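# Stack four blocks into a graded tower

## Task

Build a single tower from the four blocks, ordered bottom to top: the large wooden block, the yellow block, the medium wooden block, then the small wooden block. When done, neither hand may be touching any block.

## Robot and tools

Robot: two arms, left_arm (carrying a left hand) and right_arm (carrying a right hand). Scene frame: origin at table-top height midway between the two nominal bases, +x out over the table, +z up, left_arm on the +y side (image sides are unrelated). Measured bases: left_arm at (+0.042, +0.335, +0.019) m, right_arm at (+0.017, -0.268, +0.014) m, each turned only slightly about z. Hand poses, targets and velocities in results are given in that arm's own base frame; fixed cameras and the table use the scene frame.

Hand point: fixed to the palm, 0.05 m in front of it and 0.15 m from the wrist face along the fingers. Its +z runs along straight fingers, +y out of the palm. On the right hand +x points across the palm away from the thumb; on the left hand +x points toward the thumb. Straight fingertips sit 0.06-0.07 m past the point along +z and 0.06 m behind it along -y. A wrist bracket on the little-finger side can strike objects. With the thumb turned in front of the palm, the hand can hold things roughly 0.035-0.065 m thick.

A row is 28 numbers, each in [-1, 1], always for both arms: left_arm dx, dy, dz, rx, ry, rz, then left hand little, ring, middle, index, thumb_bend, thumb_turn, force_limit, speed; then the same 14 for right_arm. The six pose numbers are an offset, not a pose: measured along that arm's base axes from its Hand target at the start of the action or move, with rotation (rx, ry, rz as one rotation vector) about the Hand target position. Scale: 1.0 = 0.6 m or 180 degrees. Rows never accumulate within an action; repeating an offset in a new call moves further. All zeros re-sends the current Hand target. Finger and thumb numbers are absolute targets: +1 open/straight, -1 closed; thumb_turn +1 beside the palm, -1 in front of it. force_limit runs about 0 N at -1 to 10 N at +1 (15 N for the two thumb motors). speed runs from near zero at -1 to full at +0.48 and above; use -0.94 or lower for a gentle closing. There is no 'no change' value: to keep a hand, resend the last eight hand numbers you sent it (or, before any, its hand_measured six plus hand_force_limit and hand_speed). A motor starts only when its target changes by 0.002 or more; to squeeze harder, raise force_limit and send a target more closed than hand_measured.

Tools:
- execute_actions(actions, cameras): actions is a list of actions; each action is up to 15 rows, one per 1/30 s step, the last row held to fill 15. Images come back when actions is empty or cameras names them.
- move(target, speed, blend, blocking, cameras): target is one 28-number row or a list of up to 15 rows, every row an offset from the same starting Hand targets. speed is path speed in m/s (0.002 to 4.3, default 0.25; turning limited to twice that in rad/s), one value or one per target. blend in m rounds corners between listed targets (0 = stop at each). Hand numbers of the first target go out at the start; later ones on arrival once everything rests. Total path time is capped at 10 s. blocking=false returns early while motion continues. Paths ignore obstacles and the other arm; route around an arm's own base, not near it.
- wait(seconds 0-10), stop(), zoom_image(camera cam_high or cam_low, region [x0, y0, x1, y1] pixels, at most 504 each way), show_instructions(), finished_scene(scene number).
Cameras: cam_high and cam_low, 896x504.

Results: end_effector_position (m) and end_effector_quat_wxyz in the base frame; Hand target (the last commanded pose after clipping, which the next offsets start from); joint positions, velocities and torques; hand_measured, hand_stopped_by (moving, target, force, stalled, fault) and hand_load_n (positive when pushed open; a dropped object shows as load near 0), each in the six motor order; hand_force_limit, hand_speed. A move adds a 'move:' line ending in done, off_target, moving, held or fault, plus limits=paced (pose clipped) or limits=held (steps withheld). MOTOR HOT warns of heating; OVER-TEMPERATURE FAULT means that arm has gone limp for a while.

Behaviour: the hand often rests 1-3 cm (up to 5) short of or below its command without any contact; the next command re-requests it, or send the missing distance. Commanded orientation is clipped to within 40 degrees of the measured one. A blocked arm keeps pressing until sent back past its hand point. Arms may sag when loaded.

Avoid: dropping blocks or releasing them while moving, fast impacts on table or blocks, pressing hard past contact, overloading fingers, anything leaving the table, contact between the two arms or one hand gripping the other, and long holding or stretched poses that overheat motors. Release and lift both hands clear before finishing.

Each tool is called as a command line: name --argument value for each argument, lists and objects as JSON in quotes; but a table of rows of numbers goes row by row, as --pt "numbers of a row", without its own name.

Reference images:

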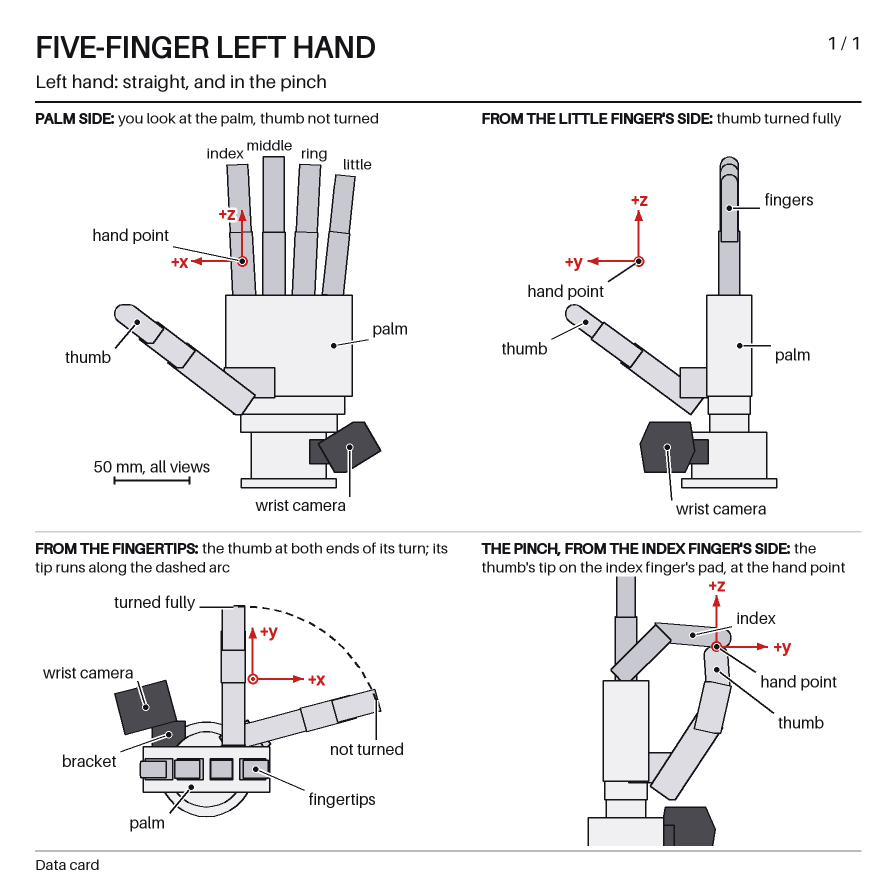

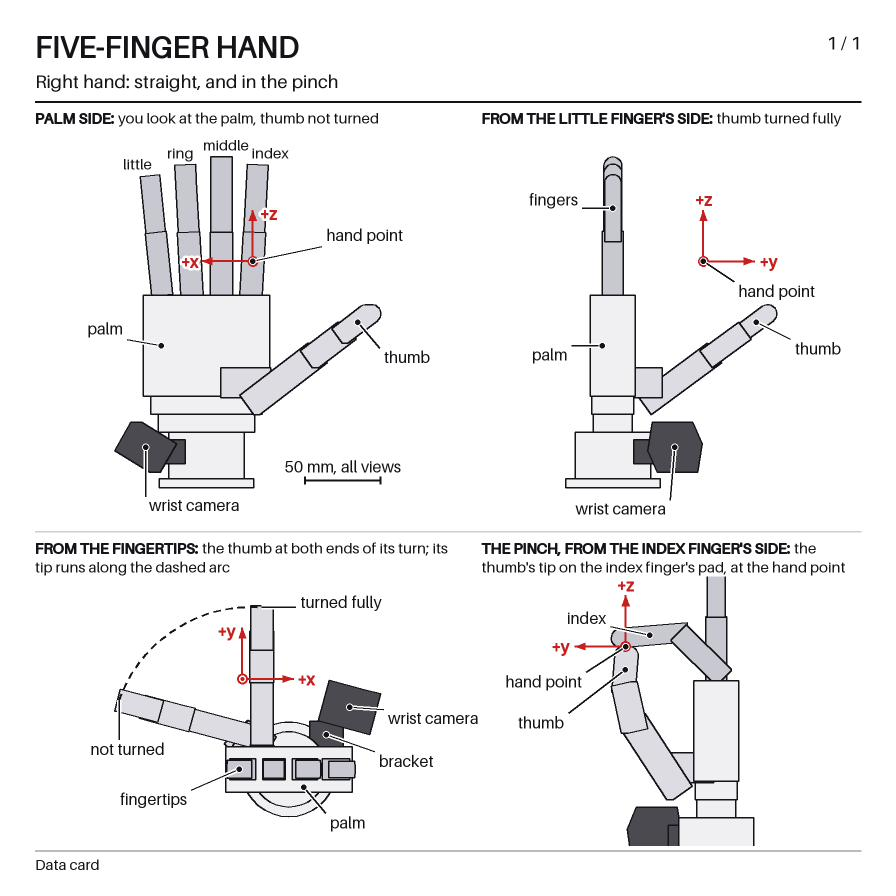

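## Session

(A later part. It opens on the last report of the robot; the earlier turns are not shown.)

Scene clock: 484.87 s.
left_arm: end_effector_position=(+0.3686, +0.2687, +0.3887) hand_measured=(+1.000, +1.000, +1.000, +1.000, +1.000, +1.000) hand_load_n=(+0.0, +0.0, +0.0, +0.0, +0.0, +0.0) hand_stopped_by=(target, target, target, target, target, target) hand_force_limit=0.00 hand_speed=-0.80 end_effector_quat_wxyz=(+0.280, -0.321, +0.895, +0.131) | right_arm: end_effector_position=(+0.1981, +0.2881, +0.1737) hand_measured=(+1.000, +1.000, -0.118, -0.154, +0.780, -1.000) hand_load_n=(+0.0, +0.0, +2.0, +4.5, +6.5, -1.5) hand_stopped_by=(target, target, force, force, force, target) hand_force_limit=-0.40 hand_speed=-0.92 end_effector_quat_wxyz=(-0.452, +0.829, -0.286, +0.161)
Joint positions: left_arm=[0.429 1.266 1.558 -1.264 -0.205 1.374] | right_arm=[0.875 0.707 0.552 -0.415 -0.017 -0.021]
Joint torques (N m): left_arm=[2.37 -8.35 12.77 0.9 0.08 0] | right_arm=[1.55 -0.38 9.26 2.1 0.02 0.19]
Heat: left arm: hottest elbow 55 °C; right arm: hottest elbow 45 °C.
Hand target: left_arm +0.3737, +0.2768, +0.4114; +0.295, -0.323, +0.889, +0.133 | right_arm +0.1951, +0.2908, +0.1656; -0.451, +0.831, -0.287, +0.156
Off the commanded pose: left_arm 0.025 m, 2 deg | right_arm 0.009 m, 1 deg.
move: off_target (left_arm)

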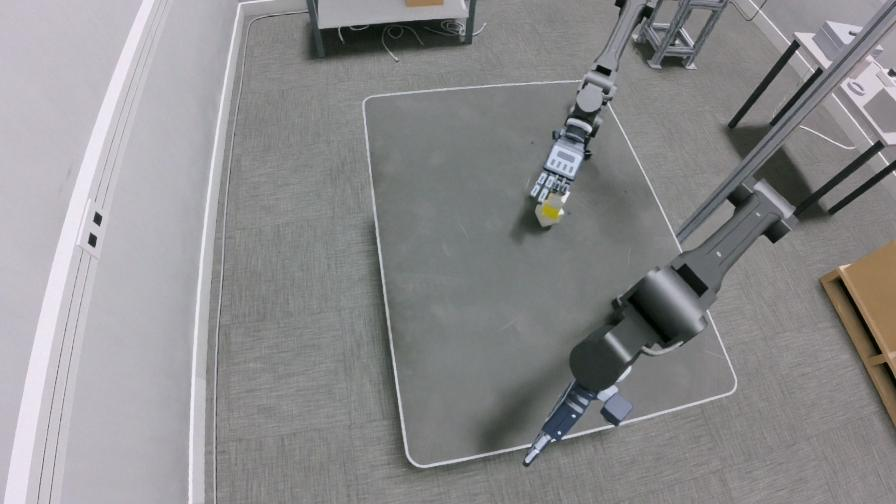

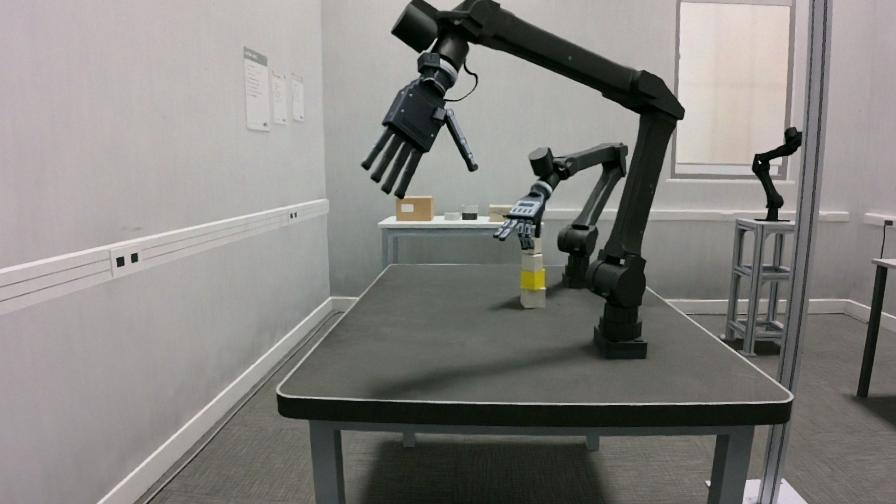

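move --pt "0 0 0 0 0 0 1 1 1 1 1 1 0 -0.8 0 0 -0.021 0 0 0 1 1 -0.4 -0.4 0 -1 -0.4 -0.92" --speed 0.04 --cameras '["all"]'

zoom_image --camera "cam_low" --region '[500, 220, 570, 290]'

Scene clock: 493.50 s.
left_arm: end_effector_position=(+0.3686, +0.2687, +0.3887) hand_measured=(+1.000, +1.000, +1.000, +1.000, +1.000, +1.000) hand_load_n=(+0.0, +0.0, +0.0, +0.0, +0.0, +0.0) hand_stopped_by=(target, target, target, target, target, target) hand_force_limit=0.00 hand_speed=-0.80 end_effector_quat_wxyz=(+0.280, -0.321, +0.895, +0.131) | right_arm: end_effector_position=(+0.2000, +0.2906, +0.1697) hand_measured=(+1.000, +1.000, -0.118, -0.154, +0.780, -1.000) hand_load_n=(+0.0, +0.0, +2.0, +4.0, +6.5, -1.5) hand_stopped_by=(target, target, force, force, force, target) hand_force_limit=-0.40 hand_speed=-0.92 end_effector_quat_wxyz=(-0.461, +0.824, -0.285, +0.164)
Joint positions: left_arm=[0.429 1.266 1.558 -1.264 -0.205 1.374] | right_arm=[0.876 0.709 0.532 -0.372 -0.017 -0.019]
Joint torques (N m): left_arm=[2.32 -8.35 12.75 0.88 0.09 0] | right_arm=[1.49 0.09 8.55 1.99 0.02 0.17]
Heat: left arm: hottest elbow 55 °C; right arm: hottest elbow 44 °C.
Hand target: left_arm +0.3737, +0.2768, +0.4114; +0.295, -0.323, +0.889, +0.133 | right_arm +0.1950, +0.2908, +0.1529; -0.451, +0.831, -0.287, +0.156
Off the commanded pose: left_arm 0.025 m, 2 deg | right_arm 0.017 m, 2 deg.
move: off_target (left_arm, right_arm)

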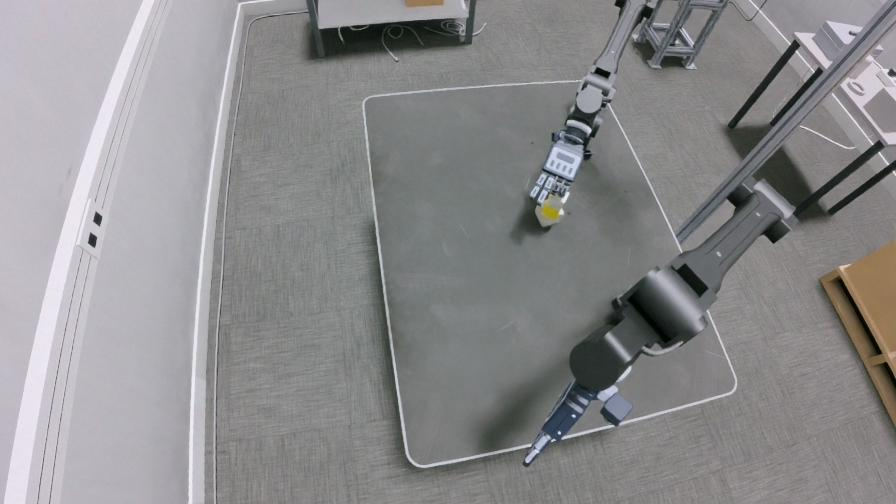

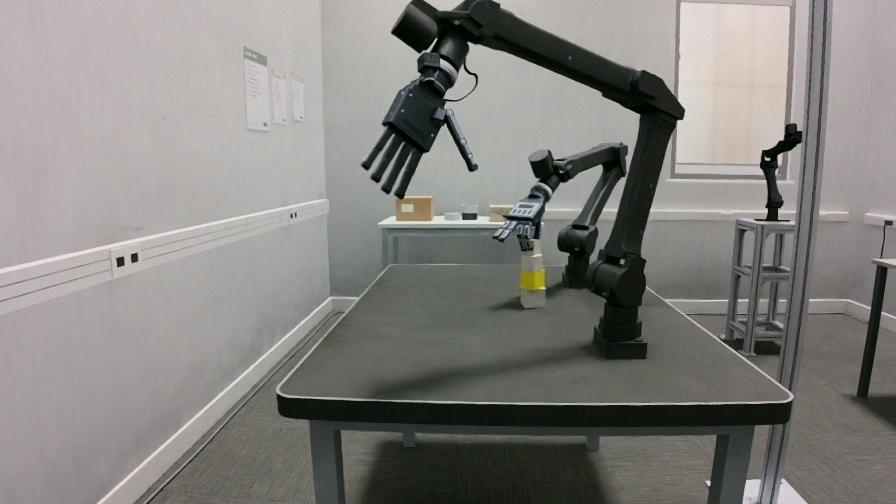

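Scaled by 7.200 from the camera's 896x504 image, which has a finer 1280x720 frame.

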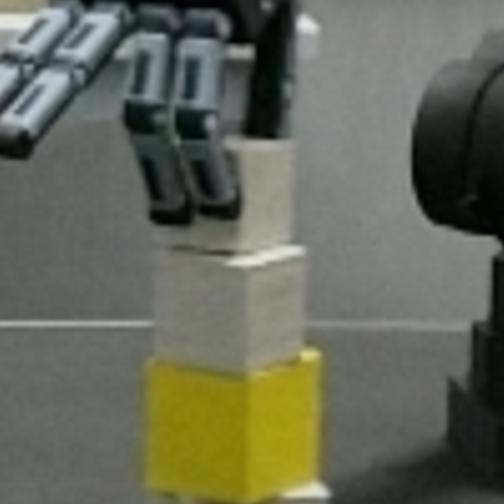

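move --pt "0 0 0 0 0 0 1 1 1 1 1 1 0 -0.8 0 0 0.012 0 0 0 1 1 -0.4 -0.4 0 -1 -0.4 -0.92" --pt "0 0 0 0 0 0 1 1 1 1 1 1 0 -0.8 0 0 0.013 0 0 0 1 1 1 1 1 -1 -0.4 -0.7" --pt "0 0 0 0 0 0 1 1 1 1 1 1 0 -0.8 0 0 0.2 0 0 0 1 1 1 1 1 -1 -0.4 -0.7" --pt "0 0 0 0 0 0 1 1 1 1 1 1 0 -0.8 -0.1 -0.2 0.2 0 0 0 1 1 1 1 1 -1 -0.4 -0.7" --speed '[0.04,0.04,0.12,0.2]' --blend '[0,0,0.01,0]' --cameras '["all"]'

zoom_image --camera "cam_high" --region '[520, 160, 590, 230]'

zoom_image --camera "cam_low" --region '[490, 220, 580, 310]'

Scene clock: 508.67 s.
left_arm: end_effector_position=(+0.3686, +0.2687, +0.3887) hand_measured=(+1.000, +1.000, +1.000, +1.000, +1.000, +1.000) hand_load_n=(+0.0, +0.0, +0.0, +0.0, +0.0, +0.0) hand_stopped_by=(target, target, target, target, target, target) hand_force_limit=0.00 hand_speed=-0.80 end_effector_quat_wxyz=(+0.280, -0.321, +0.895, +0.131) | right_arm: end_effector_position=(+0.1348, +0.1739, +0.2645) hand_measured=(+1.000, +1.000, +1.000, +1.000, +1.000, -1.000) hand_load_n=(+0.0, +0.0, +0.0, +0.0, +0.0, +0.0) hand_stopped_by=(target, target, target, target, target, target) hand_force_limit=-0.40 hand_speed=-0.70 end_effector_quat_wxyz=(-0.447, +0.833, -0.290, +0.148)
Joint positions: left_arm=[0.429 1.266 1.558 -1.264 -0.205 1.374] | right_arm=[0.58 0.328 0.727 -1.016 -0.276 -0.177]
Joint torques (N m): left_arm=[2.32 -8.29 12.77 0.91 0.09 0] | right_arm=[-0.26 2.32 11.06 1.13 -0.27 -0.02]
Heat: left arm: hottest elbow 55 °C; right arm: hottest elbow 43 °C.
Hand target: left_arm +0.3737, +0.2768, +0.4114; +0.295, -0.323, +0.889, +0.133 | right_arm +0.1351, +0.1708, +0.2730; -0.451, +0.830, -0.287, +0.156
Off the commanded pose: left_arm 0.025 m, 2 deg | right_arm 0.009 m, 1 deg.
move: off_target (left_arm)

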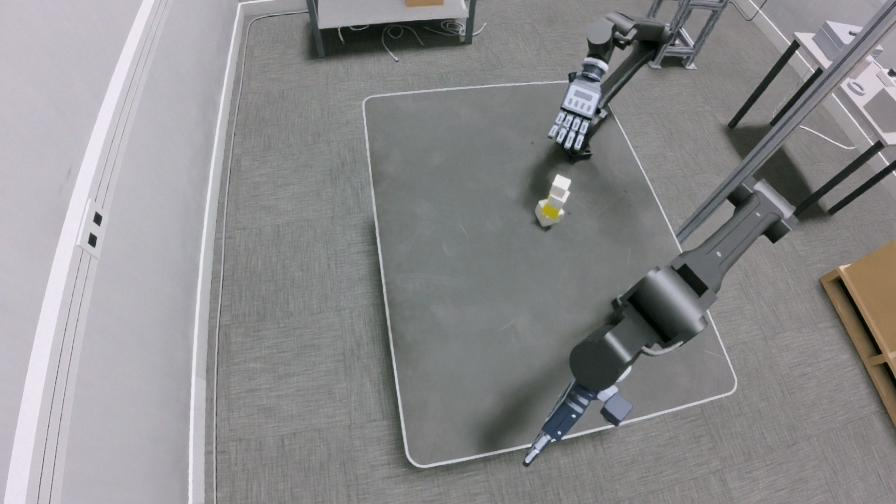

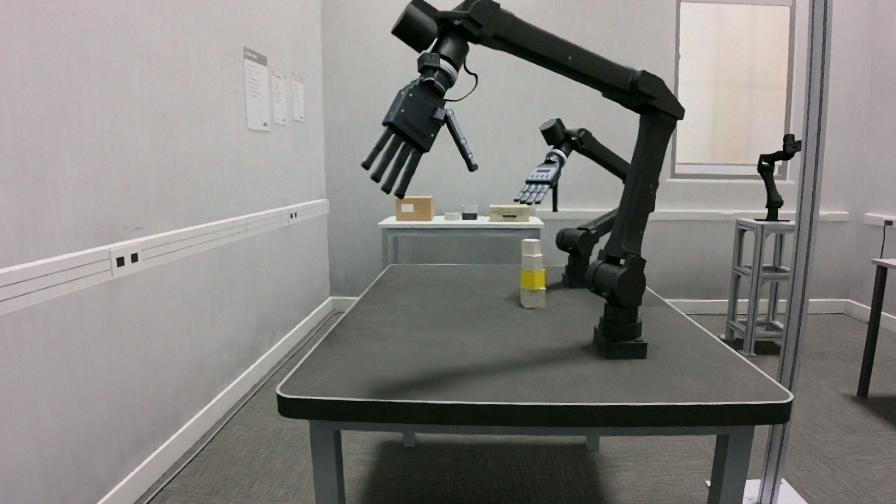

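Scaled by 7.200 from the camera's 896x504 image, which has a finer 1280x720 frame.

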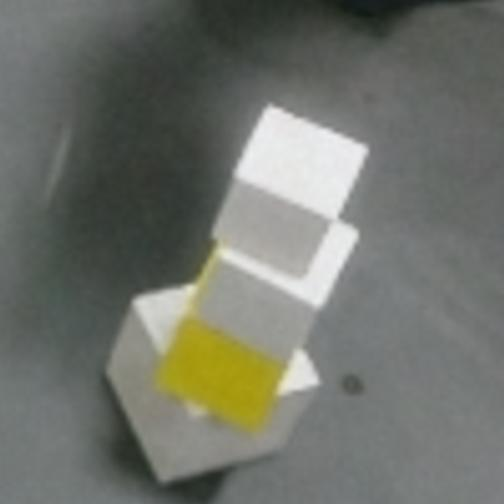

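Scaled by 5.600 from the camera's 896x504 image, which has a finer 1280x720 frame.

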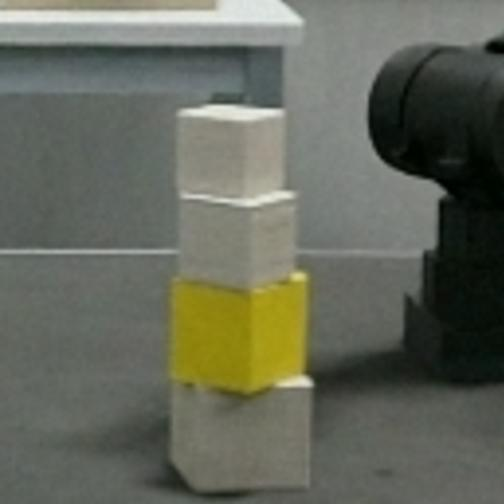

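finished_scene --scene 2

The scene is finished: the task was done.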